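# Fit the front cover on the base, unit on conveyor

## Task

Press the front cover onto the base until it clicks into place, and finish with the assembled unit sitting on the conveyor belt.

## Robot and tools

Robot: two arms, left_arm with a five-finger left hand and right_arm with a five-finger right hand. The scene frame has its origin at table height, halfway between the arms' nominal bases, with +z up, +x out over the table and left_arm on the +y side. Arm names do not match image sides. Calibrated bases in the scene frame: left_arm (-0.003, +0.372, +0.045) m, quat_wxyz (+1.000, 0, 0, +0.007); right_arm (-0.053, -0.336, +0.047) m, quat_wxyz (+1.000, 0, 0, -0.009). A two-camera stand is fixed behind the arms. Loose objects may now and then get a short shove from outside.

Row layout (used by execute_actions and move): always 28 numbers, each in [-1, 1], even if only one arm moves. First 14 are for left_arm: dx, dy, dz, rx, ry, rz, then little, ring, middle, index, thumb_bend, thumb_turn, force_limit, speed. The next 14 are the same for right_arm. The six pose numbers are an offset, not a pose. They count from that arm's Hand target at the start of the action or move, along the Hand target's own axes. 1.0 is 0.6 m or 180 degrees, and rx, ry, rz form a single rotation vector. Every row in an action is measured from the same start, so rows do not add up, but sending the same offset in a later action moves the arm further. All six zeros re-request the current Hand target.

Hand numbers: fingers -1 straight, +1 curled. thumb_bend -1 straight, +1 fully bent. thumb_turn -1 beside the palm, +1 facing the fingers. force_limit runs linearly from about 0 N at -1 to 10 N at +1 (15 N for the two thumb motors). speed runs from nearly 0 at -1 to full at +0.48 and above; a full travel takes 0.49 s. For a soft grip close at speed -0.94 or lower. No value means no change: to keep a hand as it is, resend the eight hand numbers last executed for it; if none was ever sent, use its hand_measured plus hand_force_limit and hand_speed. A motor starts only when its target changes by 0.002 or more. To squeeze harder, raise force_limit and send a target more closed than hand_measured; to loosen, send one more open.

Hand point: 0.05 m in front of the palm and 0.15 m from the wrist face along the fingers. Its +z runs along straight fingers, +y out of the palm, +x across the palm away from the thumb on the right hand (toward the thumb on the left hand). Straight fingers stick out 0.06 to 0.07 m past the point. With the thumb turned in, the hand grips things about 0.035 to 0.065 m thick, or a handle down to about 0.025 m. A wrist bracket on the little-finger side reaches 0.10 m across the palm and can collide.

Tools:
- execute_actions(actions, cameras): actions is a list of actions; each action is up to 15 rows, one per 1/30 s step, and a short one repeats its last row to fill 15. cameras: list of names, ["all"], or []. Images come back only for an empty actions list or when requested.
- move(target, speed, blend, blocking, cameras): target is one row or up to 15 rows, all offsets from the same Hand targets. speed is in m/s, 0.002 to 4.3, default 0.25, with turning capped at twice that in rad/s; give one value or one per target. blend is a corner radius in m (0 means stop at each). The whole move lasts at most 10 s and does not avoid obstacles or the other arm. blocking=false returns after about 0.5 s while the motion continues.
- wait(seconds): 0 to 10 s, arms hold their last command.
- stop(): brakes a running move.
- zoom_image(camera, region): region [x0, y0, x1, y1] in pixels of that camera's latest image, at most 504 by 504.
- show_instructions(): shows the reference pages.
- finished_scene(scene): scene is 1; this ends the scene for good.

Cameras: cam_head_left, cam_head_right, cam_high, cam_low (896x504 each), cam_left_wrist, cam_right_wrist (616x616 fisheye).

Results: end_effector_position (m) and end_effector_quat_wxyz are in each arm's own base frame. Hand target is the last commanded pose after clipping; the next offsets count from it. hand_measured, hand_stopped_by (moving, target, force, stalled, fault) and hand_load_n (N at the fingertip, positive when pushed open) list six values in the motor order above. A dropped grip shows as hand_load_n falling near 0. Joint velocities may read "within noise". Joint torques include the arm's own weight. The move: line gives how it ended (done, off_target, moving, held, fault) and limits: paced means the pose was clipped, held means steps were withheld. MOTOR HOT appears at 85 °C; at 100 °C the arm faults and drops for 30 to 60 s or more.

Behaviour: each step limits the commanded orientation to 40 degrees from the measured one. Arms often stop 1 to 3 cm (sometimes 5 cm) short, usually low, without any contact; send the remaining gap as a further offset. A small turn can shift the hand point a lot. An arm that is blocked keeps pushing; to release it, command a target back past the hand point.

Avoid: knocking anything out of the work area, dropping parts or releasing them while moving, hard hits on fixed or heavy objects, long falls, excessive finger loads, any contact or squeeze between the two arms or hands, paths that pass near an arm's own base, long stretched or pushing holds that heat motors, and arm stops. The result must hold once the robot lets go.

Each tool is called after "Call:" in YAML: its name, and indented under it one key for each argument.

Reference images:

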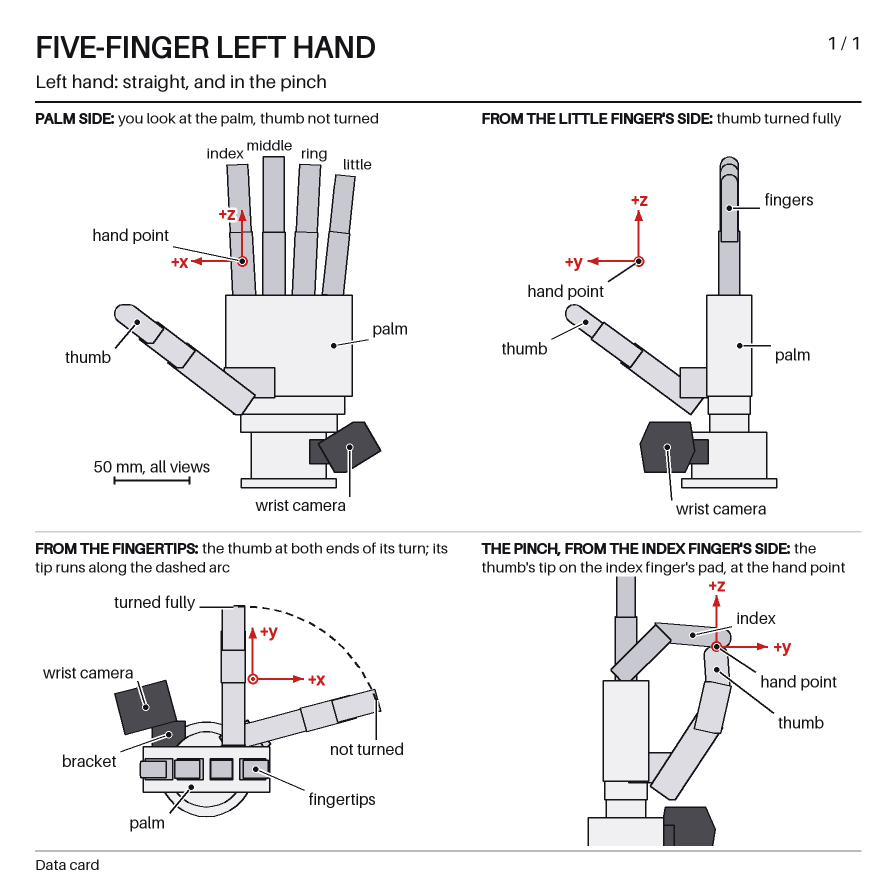

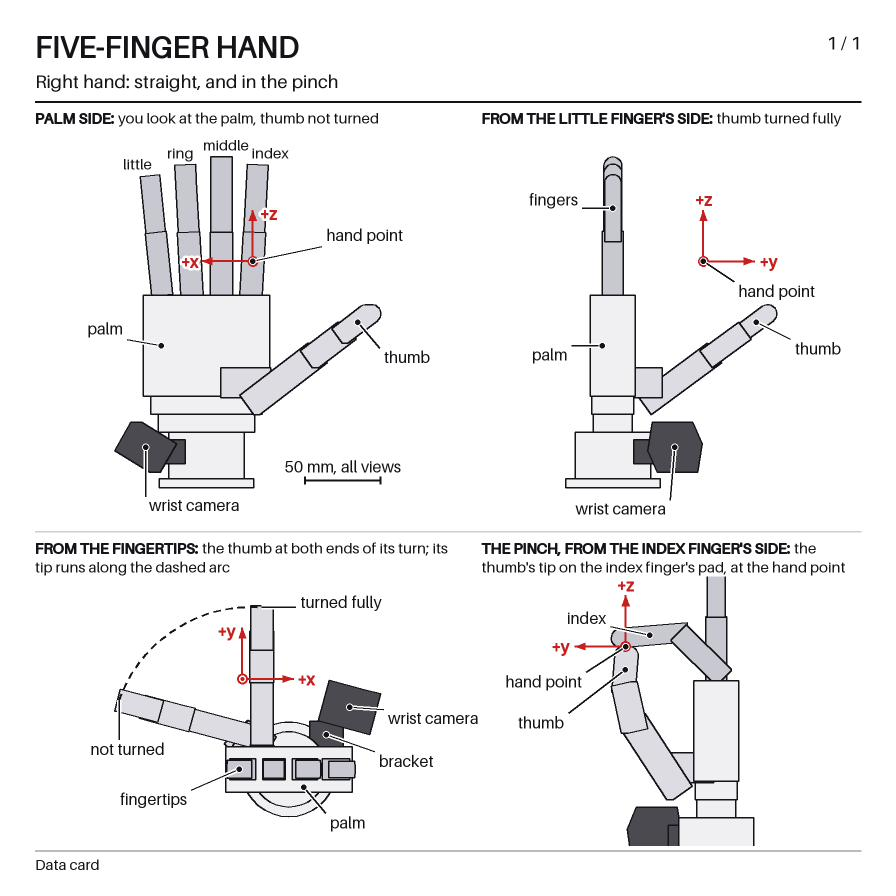

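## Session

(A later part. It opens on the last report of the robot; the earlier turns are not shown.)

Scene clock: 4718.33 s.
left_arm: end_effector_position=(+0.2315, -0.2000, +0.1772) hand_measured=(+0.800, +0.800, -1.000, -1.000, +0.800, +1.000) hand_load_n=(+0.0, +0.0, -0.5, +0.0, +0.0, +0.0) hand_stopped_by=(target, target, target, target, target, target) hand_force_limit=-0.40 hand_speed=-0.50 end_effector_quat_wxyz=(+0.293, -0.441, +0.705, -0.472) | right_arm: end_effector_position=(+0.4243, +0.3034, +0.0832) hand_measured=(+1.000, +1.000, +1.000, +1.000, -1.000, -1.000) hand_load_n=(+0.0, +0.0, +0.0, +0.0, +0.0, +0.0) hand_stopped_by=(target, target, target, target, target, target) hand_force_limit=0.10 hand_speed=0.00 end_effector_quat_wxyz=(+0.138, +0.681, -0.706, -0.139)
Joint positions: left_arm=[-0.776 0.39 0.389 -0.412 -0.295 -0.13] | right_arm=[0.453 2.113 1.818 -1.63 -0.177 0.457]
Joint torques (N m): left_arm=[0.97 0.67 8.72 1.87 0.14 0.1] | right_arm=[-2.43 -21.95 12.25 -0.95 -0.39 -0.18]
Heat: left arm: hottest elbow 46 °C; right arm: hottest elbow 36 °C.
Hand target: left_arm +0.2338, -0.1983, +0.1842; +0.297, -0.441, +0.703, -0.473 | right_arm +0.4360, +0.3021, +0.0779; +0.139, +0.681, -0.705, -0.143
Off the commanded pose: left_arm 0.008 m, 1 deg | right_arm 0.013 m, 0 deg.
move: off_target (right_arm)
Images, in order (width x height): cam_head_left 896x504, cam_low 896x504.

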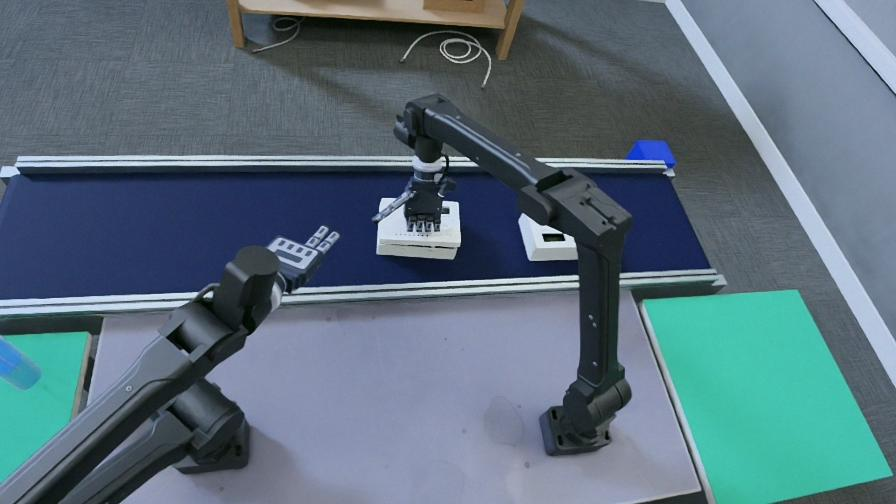

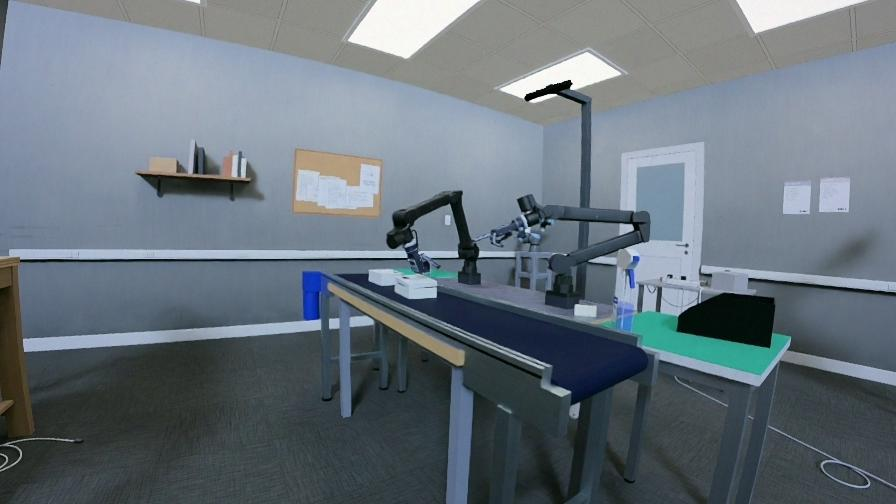

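Call:
move:
  target: [0,0,0,0,0,0,0.8,0.8,-1,-1,0.8,1,-0.4,-0.5,-0.0118,-0.032,0.068,0,0,0,1,1,1,1,-1,-1,0.1,0]
  speed: 0.06
  cameras: ["cam_low","cam_head_left"]

Call:
zoom_image:
  camera: "cam_low"
  region: [390, 240, 470, 310]

Call:
zoom_image:
  camera: "cam_head_left"
  region: [350, 170, 470, 270]

Scene clock: 4734.13 s.
left_arm: end_effector_position=(+0.2315, -0.2000, +0.1772) hand_measured=(+0.800, +0.800, -1.000, -1.000, +0.800, +1.000) hand_load_n=(+0.0, +0.0, +0.0, +0.0, +0.0, +0.0) hand_stopped_by=(target, target, target, target, target, target) hand_force_limit=-0.40 hand_speed=-0.50 end_effector_quat_wxyz=(+0.293, -0.441, +0.705, -0.472) | right_arm: end_effector_position=(+0.4309, +0.3072, +0.0627) hand_measured=(+1.000, +1.000, +1.000, +1.000, -1.000, -1.000) hand_load_n=(+0.0, +0.0, +0.0, +0.0, +0.0, +0.0) hand_stopped_by=(target, target, target, target, target, target) hand_force_limit=0.10 hand_speed=0.00 end_effector_quat_wxyz=(+0.133, +0.682, -0.706, -0.139)
Joint positions: left_arm=[-0.776 0.39 0.389 -0.412 -0.295 -0.13] | right_arm=[0.453 2.144 1.818 -1.589 -0.18 0.457]
Joint torques (N m): left_arm=[1.2 0.79 8.79 1.85 0.13 0.09] | right_arm=[-1.73 -20.31 9.31 0.79 -0.37 -0.15]
Heat: left arm: hottest elbow 46 °C; right arm: hottest elbow 38 °C.
Hand target: left_arm +0.2338, -0.1983, +0.1842; +0.297, -0.441, +0.703, -0.473 | right_arm +0.4380, +0.3091, +0.0328; +0.139, +0.681, -0.705, -0.143
Off the commanded pose: left_arm 0.008 m, 1 deg | right_arm 0.031 m, 1 deg.
move: off_target (right_arm)
Images, in order (width x height): cam_head_left 896x504, cam_low 896x504.

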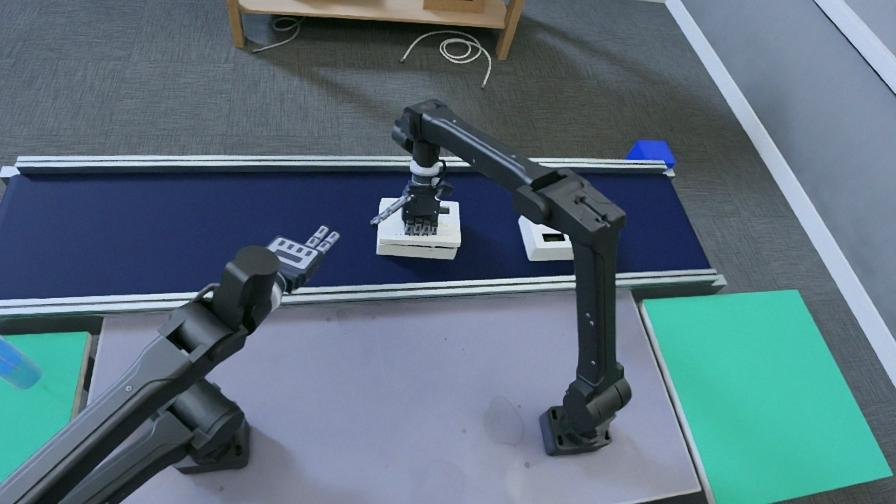

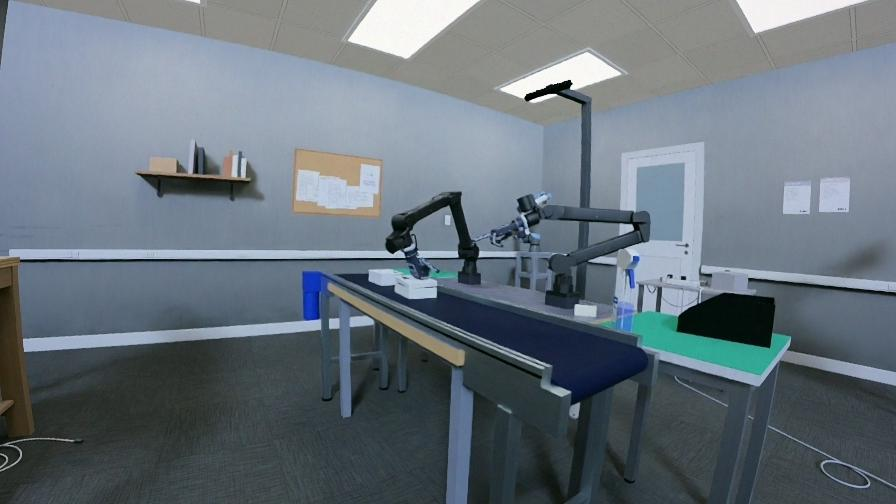

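Scaled by 6.300 from the camera's 896x504 image, which has a finer 1280x720 frame.

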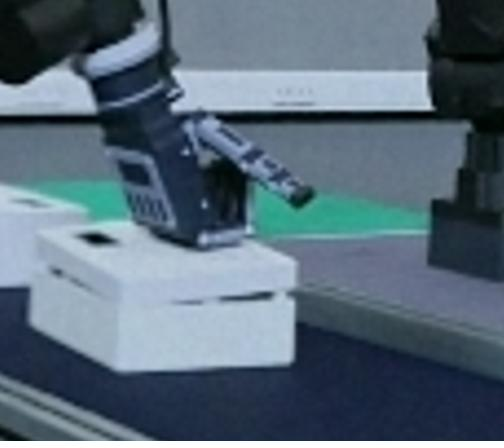

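Scaled by 4.200 from the camera's 896x504 image, which has a finer 1280x720 frame.

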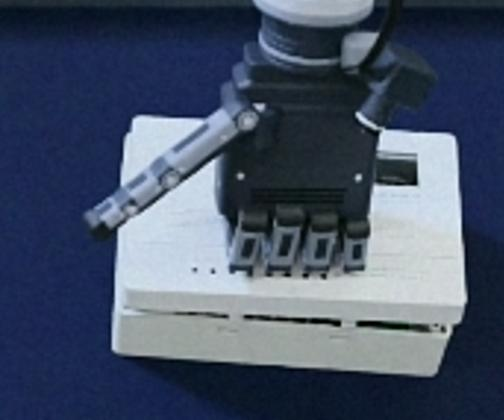

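Call:
move:
  target:
    - [0,0,0,0,0,0,0.8,0.8,-1,-1,0.8,1,-0.4,-0.5,0.001,0.057,-0.0575,0,0,0,1,1,1,1,-1,-1,0.1,0]
    - [0,0,0,0,0,0,0.8,0.8,-1,-1,0.8,1,-0.4,-0.5,0.001,-0.0082,0.0962,0,0,0,1,1,1,1,-1,-1,0.1,0]
  speed: 0.06
  cameras: ["cam_low","cam_head_left"]

Call:
zoom_image:
  camera: "cam_low"
  region: [390, 240, 470, 310]

Call:
zoom_image:
  camera: "cam_head_left"
  region: [350, 170, 470, 270]

Scene clock: 4750.27 s.
left_arm: end_effector_position=(+0.2315, -0.2000, +0.1772) hand_measured=(+0.800, +0.800, -1.000, -1.000, +0.800, +1.000) hand_load_n=(+0.0, +0.0, +0.0, +0.0, +0.0, +0.0) hand_stopped_by=(target, target, target, target, target, target) hand_force_limit=-0.40 hand_speed=-0.50 end_effector_quat_wxyz=(+0.293, -0.441, +0.705, -0.472) | right_arm: end_effector_position=(+0.4279, +0.3079, +0.0589) hand_measured=(+1.000, +1.000, +1.000, +1.000, -1.000, -1.000) hand_load_n=(-3.0, +0.0, +0.5, +0.0, +0.0, +0.0) hand_stopped_by=(target, target, target, target, target, target) hand_force_limit=0.10 hand_speed=0.00 end_effector_quat_wxyz=(+0.099, +0.683, -0.712, -0.131)
Joint positions: left_arm=[-0.776 0.39 0.389 -0.412 -0.295 -0.13] | right_arm=[0.453 2.089 1.734 -1.49 -0.188 0.469]
Joint torques (N m): left_arm=[1.32 0.56 8.8 1.84 0.14 0.11] | right_arm=[-1.08 -14.56 4.49 2.63 -0.22 -0.17]
Heat: left arm: hottest elbow 47 °C; right arm: hottest elbow 37 °C.
Hand target: left_arm +0.2338, -0.1983, +0.1842; +0.297, -0.441, +0.703, -0.473 | right_arm +0.4199, +0.3091, -0.0223; +0.139, +0.681, -0.705, -0.143
Off the commanded pose: left_arm 0.008 m, 1 deg | right_arm 0.082 m, 5 deg.
move: off_target (right_arm)
Images, in order (width x height): cam_head_left 896x504, cam_low 896x504.

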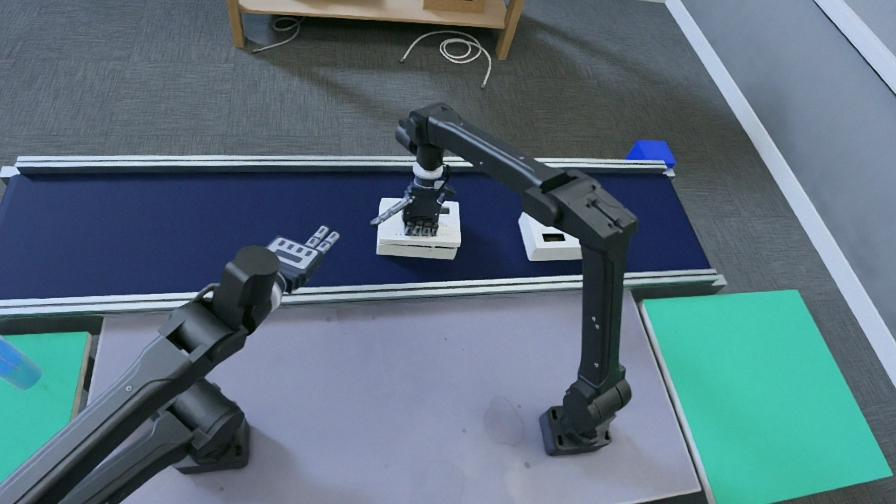

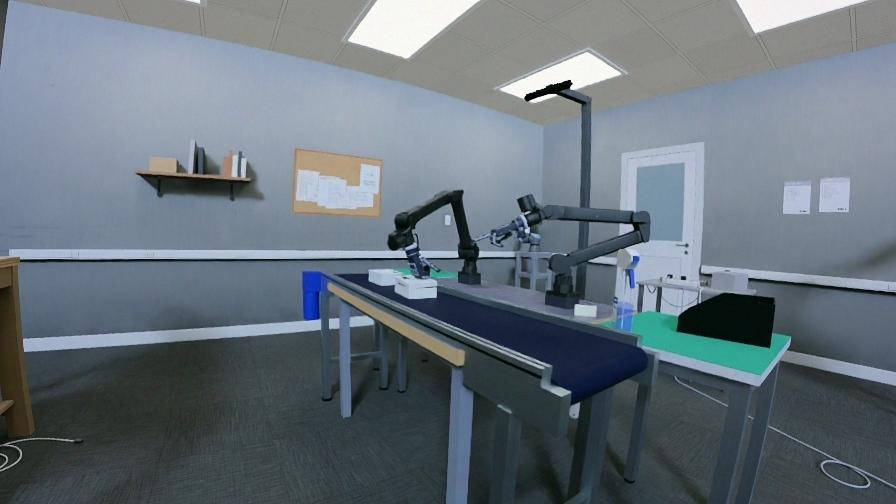

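Scaled by 6.300 from the camera's 896x504 image, which has a finer 1280x720 frame.

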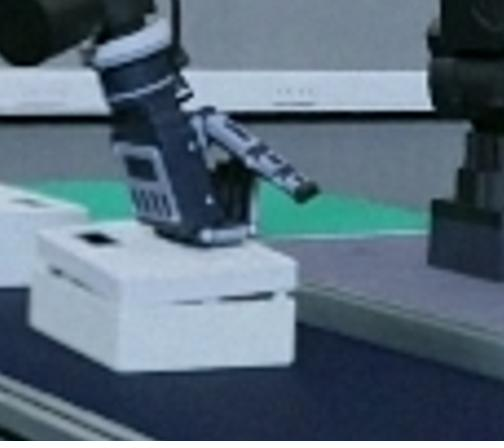

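Scaled by 4.200 from the camera's 896x504 image, which has a finer 1280x720 frame.

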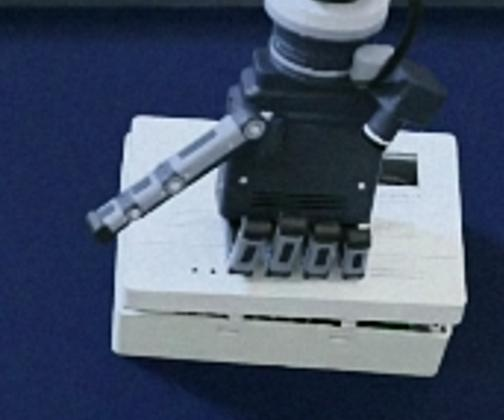

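Call:
move:
  target: [0,0,0,0,0,0,0.8,0.8,-1,-1,0.8,1,-0.4,-0.5,0.0017,-0.0192,0.1732,0,0,0,1,1,1,1,-1,-1,0.1,0]
  speed: 0.08
  cameras: ["cam_low","cam_head_left"]

Call:
zoom_image:
  camera: "cam_low"
  region: [390, 240, 470, 310]

Call:
zoom_image:
  camera: "cam_head_left"
  region: [350, 170, 470, 270]

Scene clock: 4779.03 s.
left_arm: end_effector_position=(+0.2315, -0.2000, +0.1772) hand_measured=(+0.800, +0.800, -1.000, -1.000, +0.800, +1.000) hand_load_n=(+0.0, +0.0, +0.0, +0.0, +0.5, +0.0) hand_stopped_by=(target, target, target, target, target, target) hand_force_limit=-0.40 hand_speed=-0.50 end_effector_quat_wxyz=(+0.293, -0.441, +0.705, -0.472) | right_arm: end_effector_position=(+0.4212, +0.3058, +0.0497) hand_measured=(+1.000, +1.000, +1.000, +1.000, -1.000, -1.000) hand_load_n=(-11.5, +0.0, +0.0, +0.0, +0.0, +0.0) hand_stopped_by=(target, target, target, target, target, target) hand_force_limit=0.10 hand_speed=0.00 end_effector_quat_wxyz=(+0.037, +0.684, -0.720, -0.111)
Joint positions: left_arm=[-0.776 0.39 0.389 -0.412 -0.295 -0.13] | right_arm=[0.453 1.985 1.571 -1.297 -0.189 0.491]
Joint torques (N m): left_arm=[1.2 1.03 8.7 1.8 0.12 0.09] | right_arm=[0.15 -3.02 -0.31 4.46 -0.31 -0.22]
Heat: left arm: hottest elbow 47 °C; right arm: hottest elbow 36 °C.
Hand target: left_arm +0.2338, -0.1983, +0.1842; +0.297, -0.441, +0.703, -0.473 | right_arm +0.3899, +0.3090, -0.1223; +0.139, +0.681, -0.705, -0.143
Off the commanded pose: left_arm 0.008 m, 1 deg | right_arm 0.175 m, 12 deg.
move: off_target (right_arm)
Images, in order (width x height): cam_head_left 896x504, cam_low 896x504.

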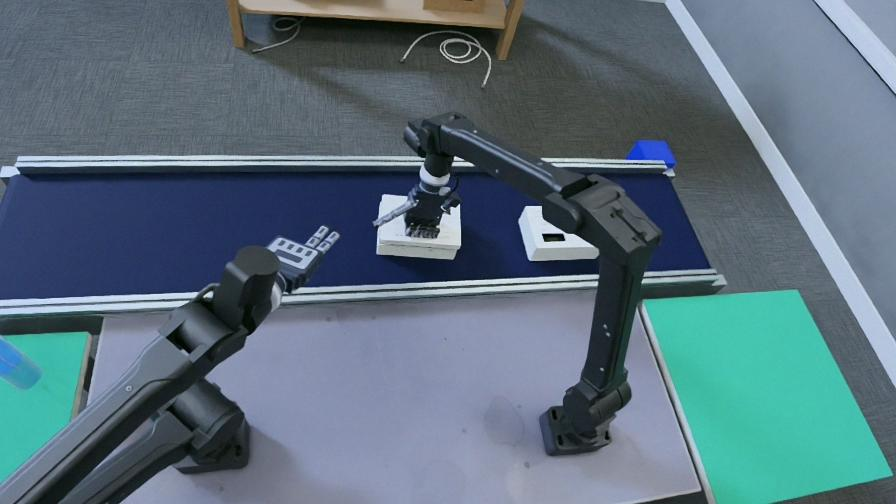

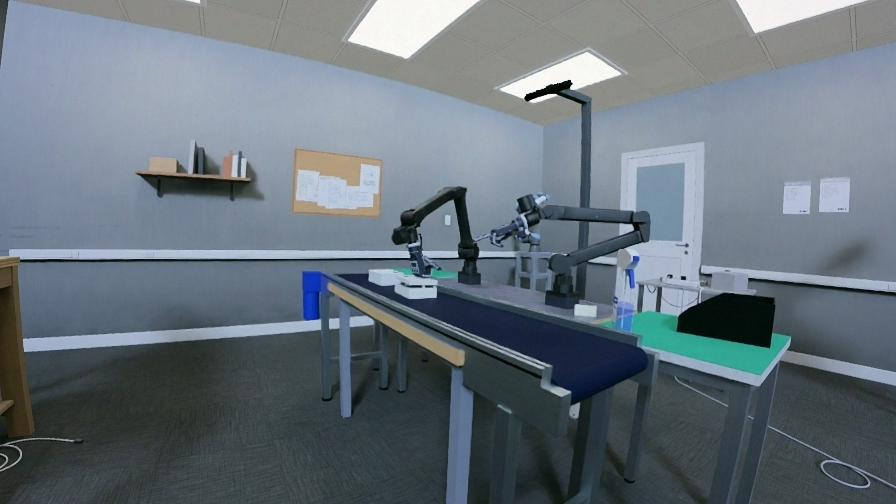

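Scaled by 6.300 from the camera's 896x504 image, which has a finer 1280x720 frame.

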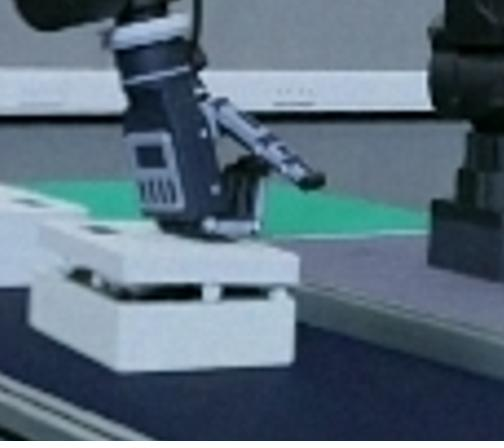

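Scaled by 4.200 from the camera's 896x504 image, which has a finer 1280x720 frame.

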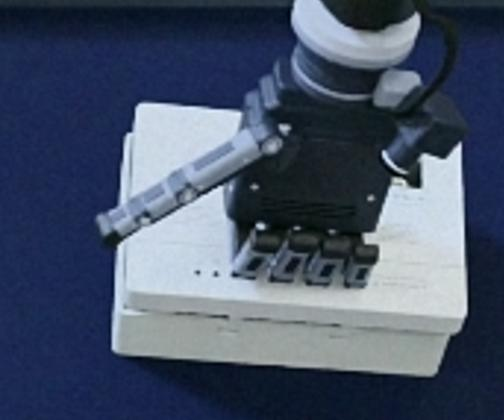

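Call:
move:
  target: [0,0,0,0,0,0,0.8,0.8,-1,-1,0.8,1,-0.4,-0.5,-0.001,0.1555,-0.2655,0,0,0,1,1,1,1,-1,-1,0.1,0]
  speed: 0.25
  cameras: ["cam_low","cam_head_left","cam_head_right","cam_high"]

Call:
zoom_image:
  camera: "cam_low"
  region: [390, 262, 442, 302]

Call:
zoom_image:
  camera: "cam_head_left"
  region: [360, 180, 480, 280]

Call:
zoom_image:
  camera: "cam_head_right"
  region: [360, 180, 480, 280]

Call:
zoom_image:
  camera: "cam_high"
  region: [360, 195, 460, 290]

Scene clock: 4792.03 s.
left_arm: end_effector_position=(+0.2315, -0.2000, +0.1772) hand_measured=(+0.800, +0.800, -1.000, -1.000, +0.800, +1.000) hand_load_n=(+0.0, +0.0, +0.0, +0.0, +0.0, +0.0) hand_stopped_by=(target, target, target, target, target, target) hand_force_limit=-0.40 hand_speed=-0.50 end_effector_quat_wxyz=(+0.293, -0.441, +0.705, -0.472) | right_arm: end_effector_position=(+0.3589, +0.3006, +0.0620) hand_measured=(+1.000, +1.000, +1.000, +1.000, -1.000, -1.000) hand_load_n=(+0.0, +0.0, +0.0, +0.0, +0.0, +0.0) hand_stopped_by=(target, target, target, target, target, target) hand_force_limit=0.10 hand_speed=0.00 end_effector_quat_wxyz=(+0.138, +0.682, -0.704, -0.144)
Joint positions: left_arm=[-0.776 0.39 0.389 -0.412 -0.295 -0.13] | right_arm=[0.498 1.985 1.543 -1.479 -0.2 0.494]
Joint torques (N m): left_arm=[1.08 0.79 8.75 1.81 0.12 0.1] | right_arm=[-0.91 -20.13 11.71 -0.94 -0.39 0.02]
Motor temperatures (°C): left_arm=[27 30 47 28 28 30] | right_arm=[26 34 35 27 26 26]
Heat: left arm: hottest elbow 47 °C; right arm: hottest elbow 35 °C.
Hand target: left_arm +0.2338, -0.1983, +0.1842; +0.297, -0.441, +0.703, -0.473 | right_arm +0.3663, +0.3107, +0.0608; +0.139, +0.681, -0.705, -0.143
Off the commanded pose: left_arm 0.008 m, 1 deg | right_arm 0.012 m, 0 deg.
move: off_target (right_arm)
Images, in order (width x height): cam_head_left 896x504, cam_head_right 896x504, cam_high 896x504, cam_low 896x504.

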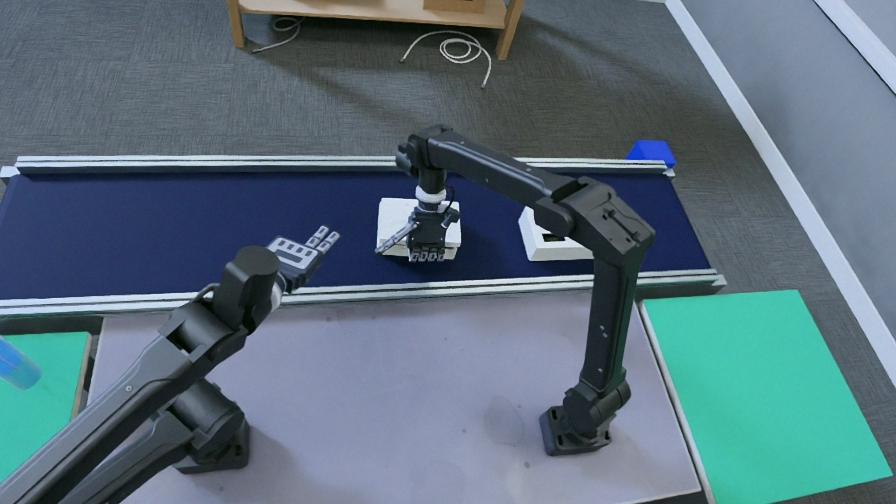

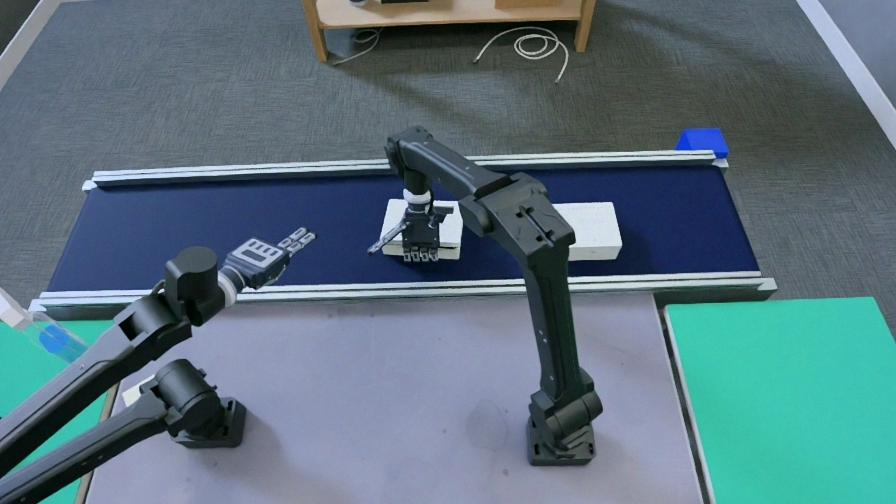

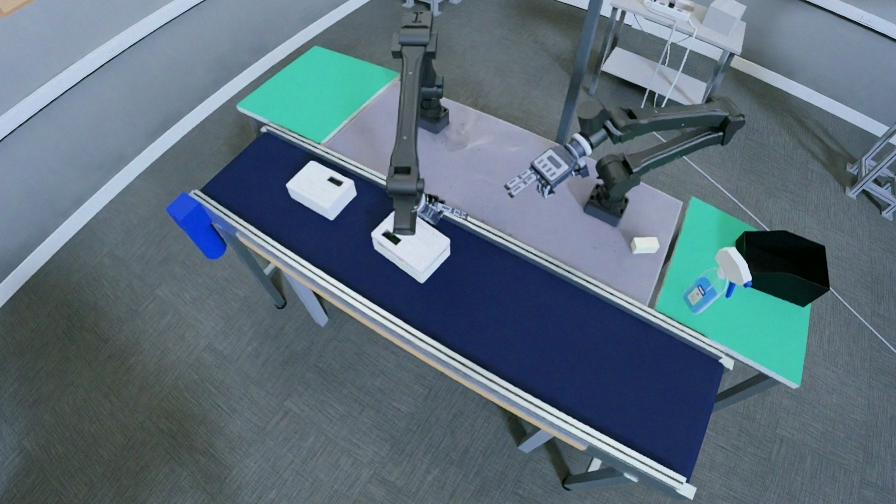

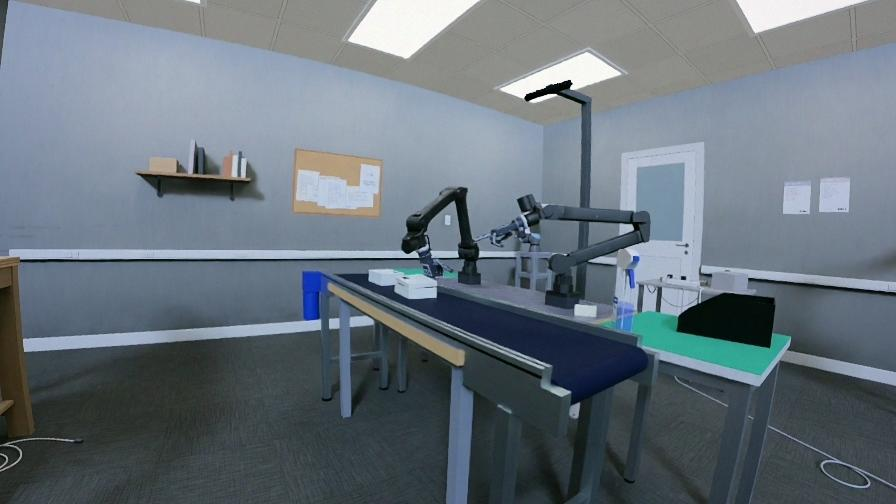

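Scaled by 9.692 from the camera's 896x504 image, which has a finer 1280x720 frame.

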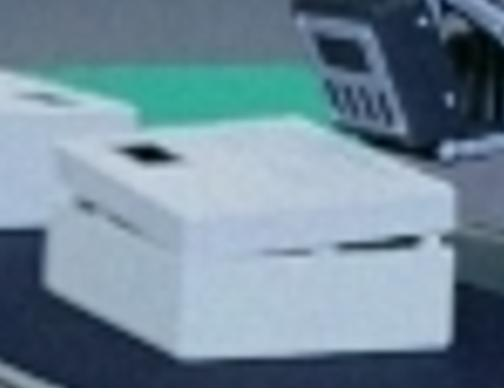

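Scaled by 4.200 from the camera's 896x504 image, which has a finer 1280x720 frame.

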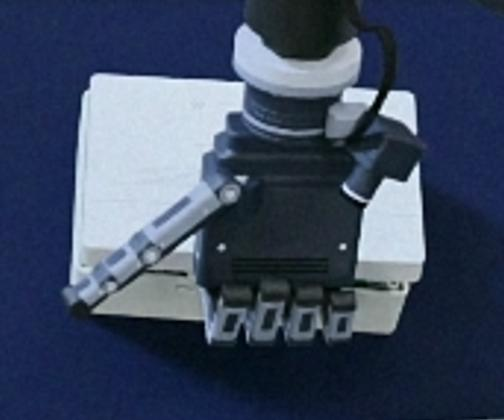

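Scaled by 4.200 from the camera's 896x504 image, which has a finer 1280x720 frame.

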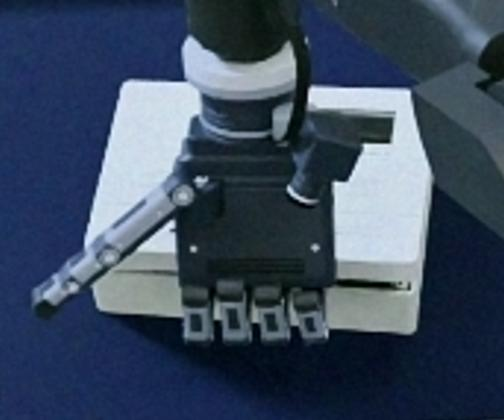

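Scaled by 5.040 from the camera's 896x504 image, which has a finer 1280x720 frame.

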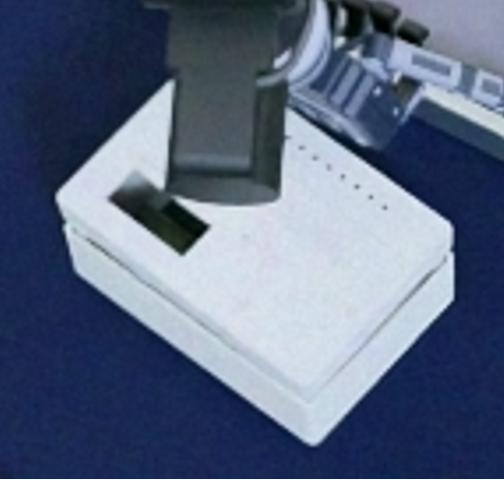

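Call:
move:
  target:
    - [0,0,0,0,0,0,0.8,0.8,-1,-1,0.8,1,-0.4,-0.5,0.0017,0.0982,-0.1033,0,0,0,1,1,1,1,-1,-1,0.1,0]
    - [0,0,0,0,0,0,0.8,0.8,-1,-1,0.8,1,-0.4,-0.5,0.058,0.0178,-0.0685,0.5945,0.0214,0.0292,1,1,1,1,-1,-1,0.1,0]
  speed: 0.25
  blend: 0.03
  cameras: ["cam_right_wrist","cam_head_left","cam_head_right"]

Call:
zoom_image:
  camera: "cam_right_wrist"
  region: [300, 220, 440, 400]

Scene clock: 4846.30 s.
left_arm: end_effector_position=(+0.2315, -0.2000, +0.1772) hand_measured=(+0.800, +0.800, -1.000, -1.000, +0.800, +1.000) hand_load_n=(+0.0, +0.0, +0.0, +0.0, +0.0, +0.0) hand_stopped_by=(target, target, target, target, target, target) hand_force_limit=-0.40 hand_speed=-0.50 end_effector_quat_wxyz=(+0.293, -0.441, +0.705, -0.472) | right_arm: end_effector_position=(+0.3753, +0.2720, +0.1095) hand_measured=(+1.000, +1.000, +1.000, +1.000, -1.000, -1.000) hand_load_n=(+0.0, +0.0, +0.0, +0.0, +0.0, -0.5) hand_stopped_by=(target, target, target, target, target, target) hand_force_limit=0.10 hand_speed=0.00 end_effector_quat_wxyz=(+0.441, -0.483, +0.563, -0.506)
Joint positions: left_arm=[-0.776 0.39 0.389 -0.412 -0.295 -0.13] | right_arm=[0.967 1.415 0.47 0.721 1.102 0.209]
Joint torques (N m): left_arm=[1.2 0.5 8.73 1.81 0.11 0.09] | right_arm=[-0.56 -9.23 6.61 2.19 0.16 -0.27]
Heat: left arm: hottest elbow 47 °C; right arm: hottest elbow 39 °C.
Hand target: left_arm +0.2338, -0.1983, +0.1842; +0.297, -0.441, +0.703, -0.473 | right_arm +0.3714, +0.2757, +0.1028; +0.438, -0.492, +0.556, -0.507
Off the commanded pose: left_arm 0.008 m, 1 deg | right_arm 0.009 m, 1 deg.
move: done
Images, in order (width x height): cam_head_left 896x504, cam_head_right 896x504, cam_right_wrist 616x616.

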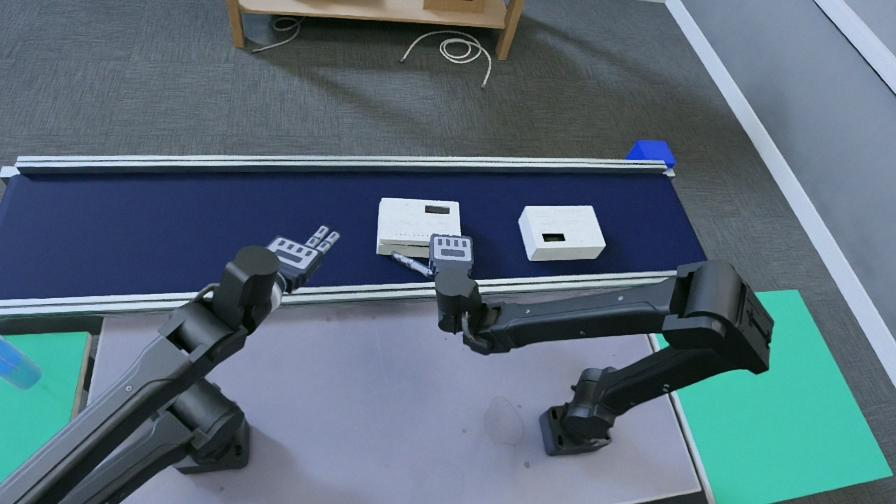

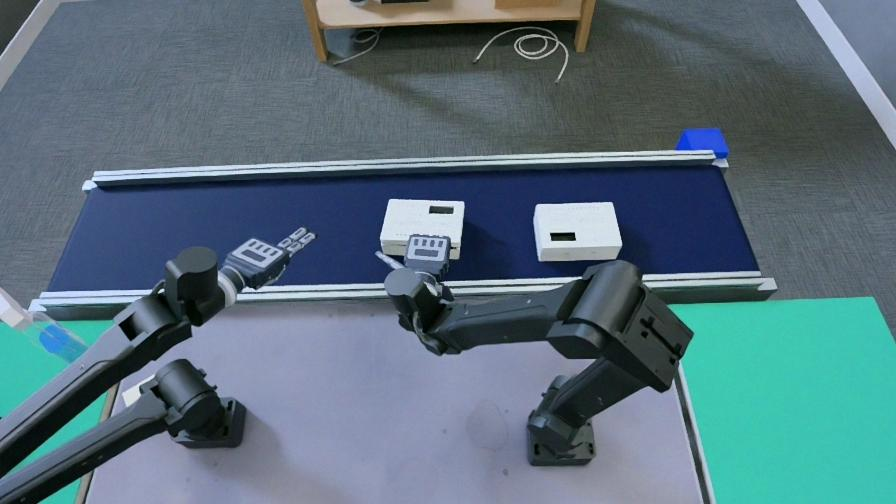

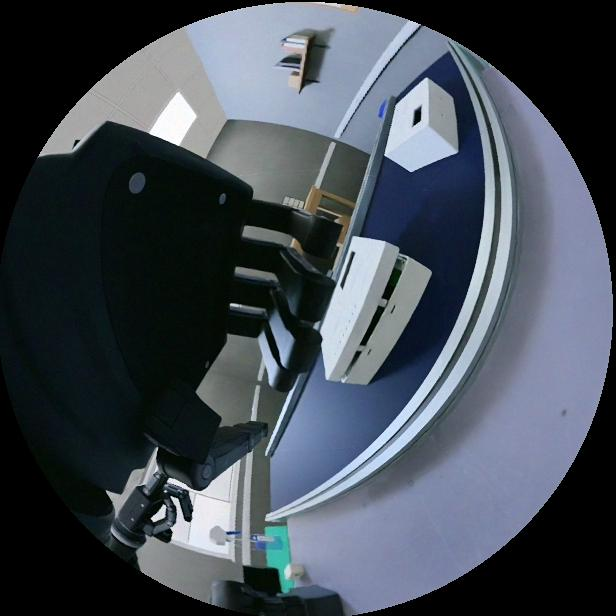

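Scaled by 2.800 from the camera's 616x616 image, which has a finer 880x880 frame.

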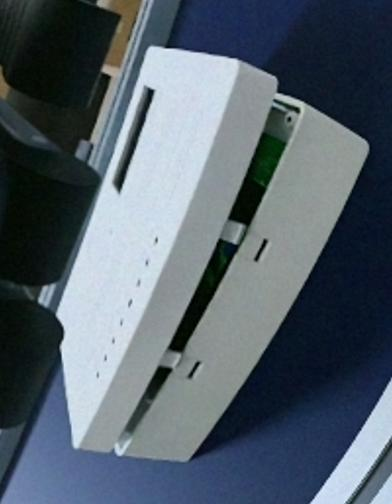

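Call:
move:
  target: [0,0,0,0,0,0,0.8,0.8,-1,-1,0.8,1,-0.4,-0.5,0,0.083,0.012,0,0,0,1,1,1,1,-1,-1,0.1,0]
  speed: 0.2
  cameras: ["cam_right_wrist"]

Call:
zoom_image:
  camera: "cam_right_wrist"
  region: [300, 180, 440, 400]

Scene clock: 4857.60 s.
left_arm: end_effector_position=(+0.2315, -0.2000, +0.1772) hand_measured=(+0.800, +0.800, -1.000, -1.000, +0.800, +1.000) hand_load_n=(+0.0, +0.0, +0.0, +0.0, +0.0, +0.0) hand_stopped_by=(target, target, target, target, target, target) hand_force_limit=-0.40 hand_speed=-0.50 end_effector_quat_wxyz=(+0.293, -0.441, +0.705, -0.472) | right_arm: end_effector_position=(+0.3750, +0.2719, +0.0537) hand_measured=(+1.000, +1.000, +1.000, +1.000, -1.000, -1.000) hand_load_n=(+0.0, +0.0, +0.0, +0.0, +0.0, +0.0) hand_stopped_by=(target, target, target, target, target, target) hand_force_limit=0.10 hand_speed=0.00 end_effector_quat_wxyz=(+0.436, -0.488, +0.561, -0.507)
Joint positions: left_arm=[-0.776 0.39 0.389 -0.412 -0.295 -0.13] | right_arm=[0.967 1.624 0.442 0.947 1.1 0.205]
Joint torques (N m): left_arm=[1.38 0.79 8.76 1.85 0.13 0.07] | right_arm=[-1.14 -11.34 4.79 2.17 0.03 -0.26]
Heat: left arm: hottest elbow 47 °C; right arm: hottest elbow 38 °C.
Hand target: left_arm +0.2338, -0.1983, +0.1842; +0.297, -0.441, +0.703, -0.473 | right_arm +0.3733, +0.2748, +0.0524; +0.438, -0.492, +0.556, -0.507
Off the commanded pose: left_arm 0.008 m, 1 deg | right_arm 0.004 m, 1 deg.
move: done
Images, in order (width x height): cam_right_wrist 616x616.

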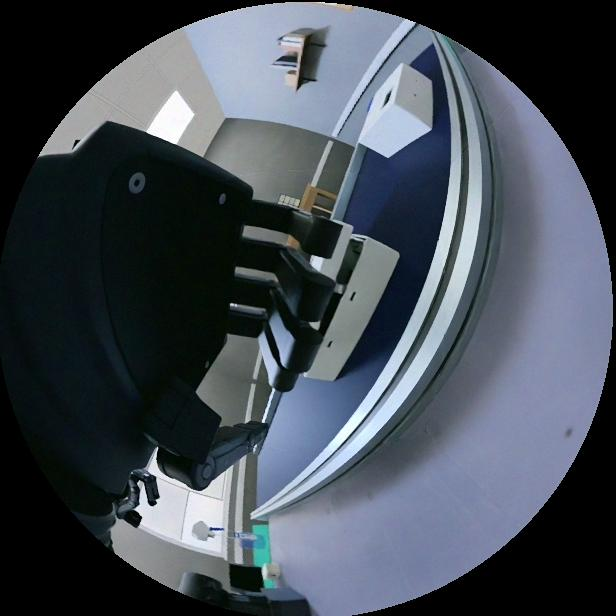

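Scaled by 2.291 from the camera's 616x616 image, which has a finer 880x880 frame.

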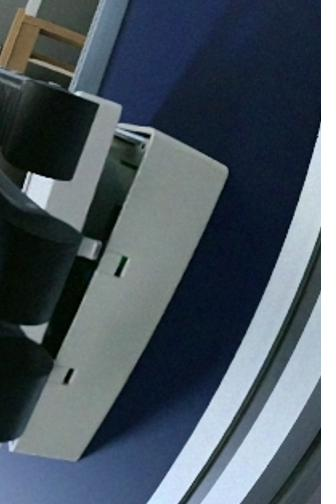

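Call:
move:
  target: [0,0,0,0,0,0,0.8,0.8,-1,-1,0.8,1,-0.4,-0.5,0,0,0,0,0,0,-1,-1,-1,-1,-1,-1,0.1,0.4]
  speed: 0.2
  cameras: ["cam_right_wrist"]

Call:
zoom_image:
  camera: "cam_right_wrist"
  region: [320, 220, 400, 340]

Call:
zoom_image:
  camera: "cam_right_wrist"
  region: [300, 320, 360, 400]

Scene clock: 4865.80 s.
left_arm: end_effector_position=(+0.2315, -0.2000, +0.1772) hand_measured=(+0.800, +0.800, -1.000, -1.000, +0.800, +1.000) hand_load_n=(+0.0, +0.0, +0.0, +0.0, +0.5, +0.0) hand_stopped_by=(target, target, target, target, target, target) hand_force_limit=-0.40 hand_speed=-0.50 end_effector_quat_wxyz=(+0.293, -0.441, +0.705, -0.472) | right_arm: end_effector_position=(+0.3751, +0.2720, +0.0538) hand_measured=(-1.000, -1.000, -1.000, -1.000, -1.000, -1.000) hand_load_n=(+0.0, +0.0, +0.0, -0.5, +0.0, +0.0) hand_stopped_by=(target, target, target, target, target, target) hand_force_limit=0.10 hand_speed=0.40 end_effector_quat_wxyz=(+0.436, -0.488, +0.561, -0.507)
Joint positions: left_arm=[-0.776 0.39 0.389 -0.412 -0.295 -0.13] | right_arm=[0.967 1.624 0.442 0.948 1.099 0.204]
Joint torques (N m): left_arm=[1.44 0.73 8.83 1.8 0.14 0.09] | right_arm=[-1.14 -11.4 4.85 2.19 0.05 -0.22]
Heat: left arm: hottest elbow 47 °C; right arm: hottest elbow 37 °C.
Hand target: left_arm +0.2338, -0.1983, +0.1842; +0.297, -0.441, +0.703, -0.473 | right_arm +0.3733, +0.2748, +0.0524; +0.438, -0.492, +0.556, -0.507
Off the commanded pose: left_arm 0.008 m, 1 deg | right_arm 0.004 m, 1 deg.
move: done
Images, in order (width x height): cam_right_wrist 616x616.

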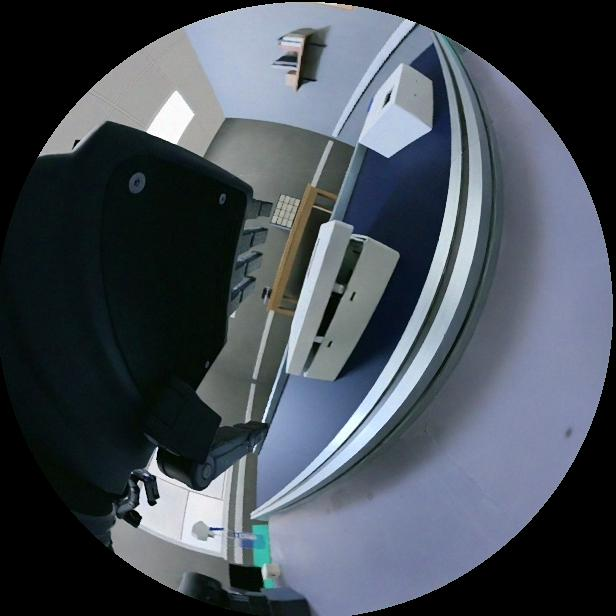

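Scaled by 4.200 from the camera's 616x616 image, which has a finer 880x880 frame.

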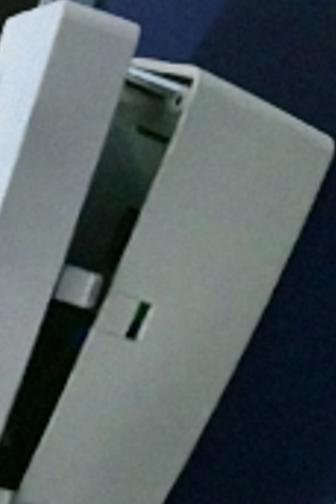

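Scaled by 6.300 from the camera's 616x616 image, which has a finer 880x880 frame.

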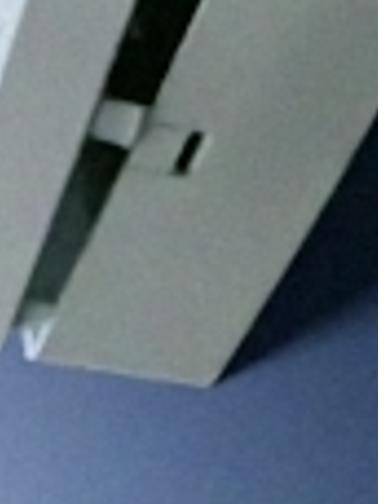

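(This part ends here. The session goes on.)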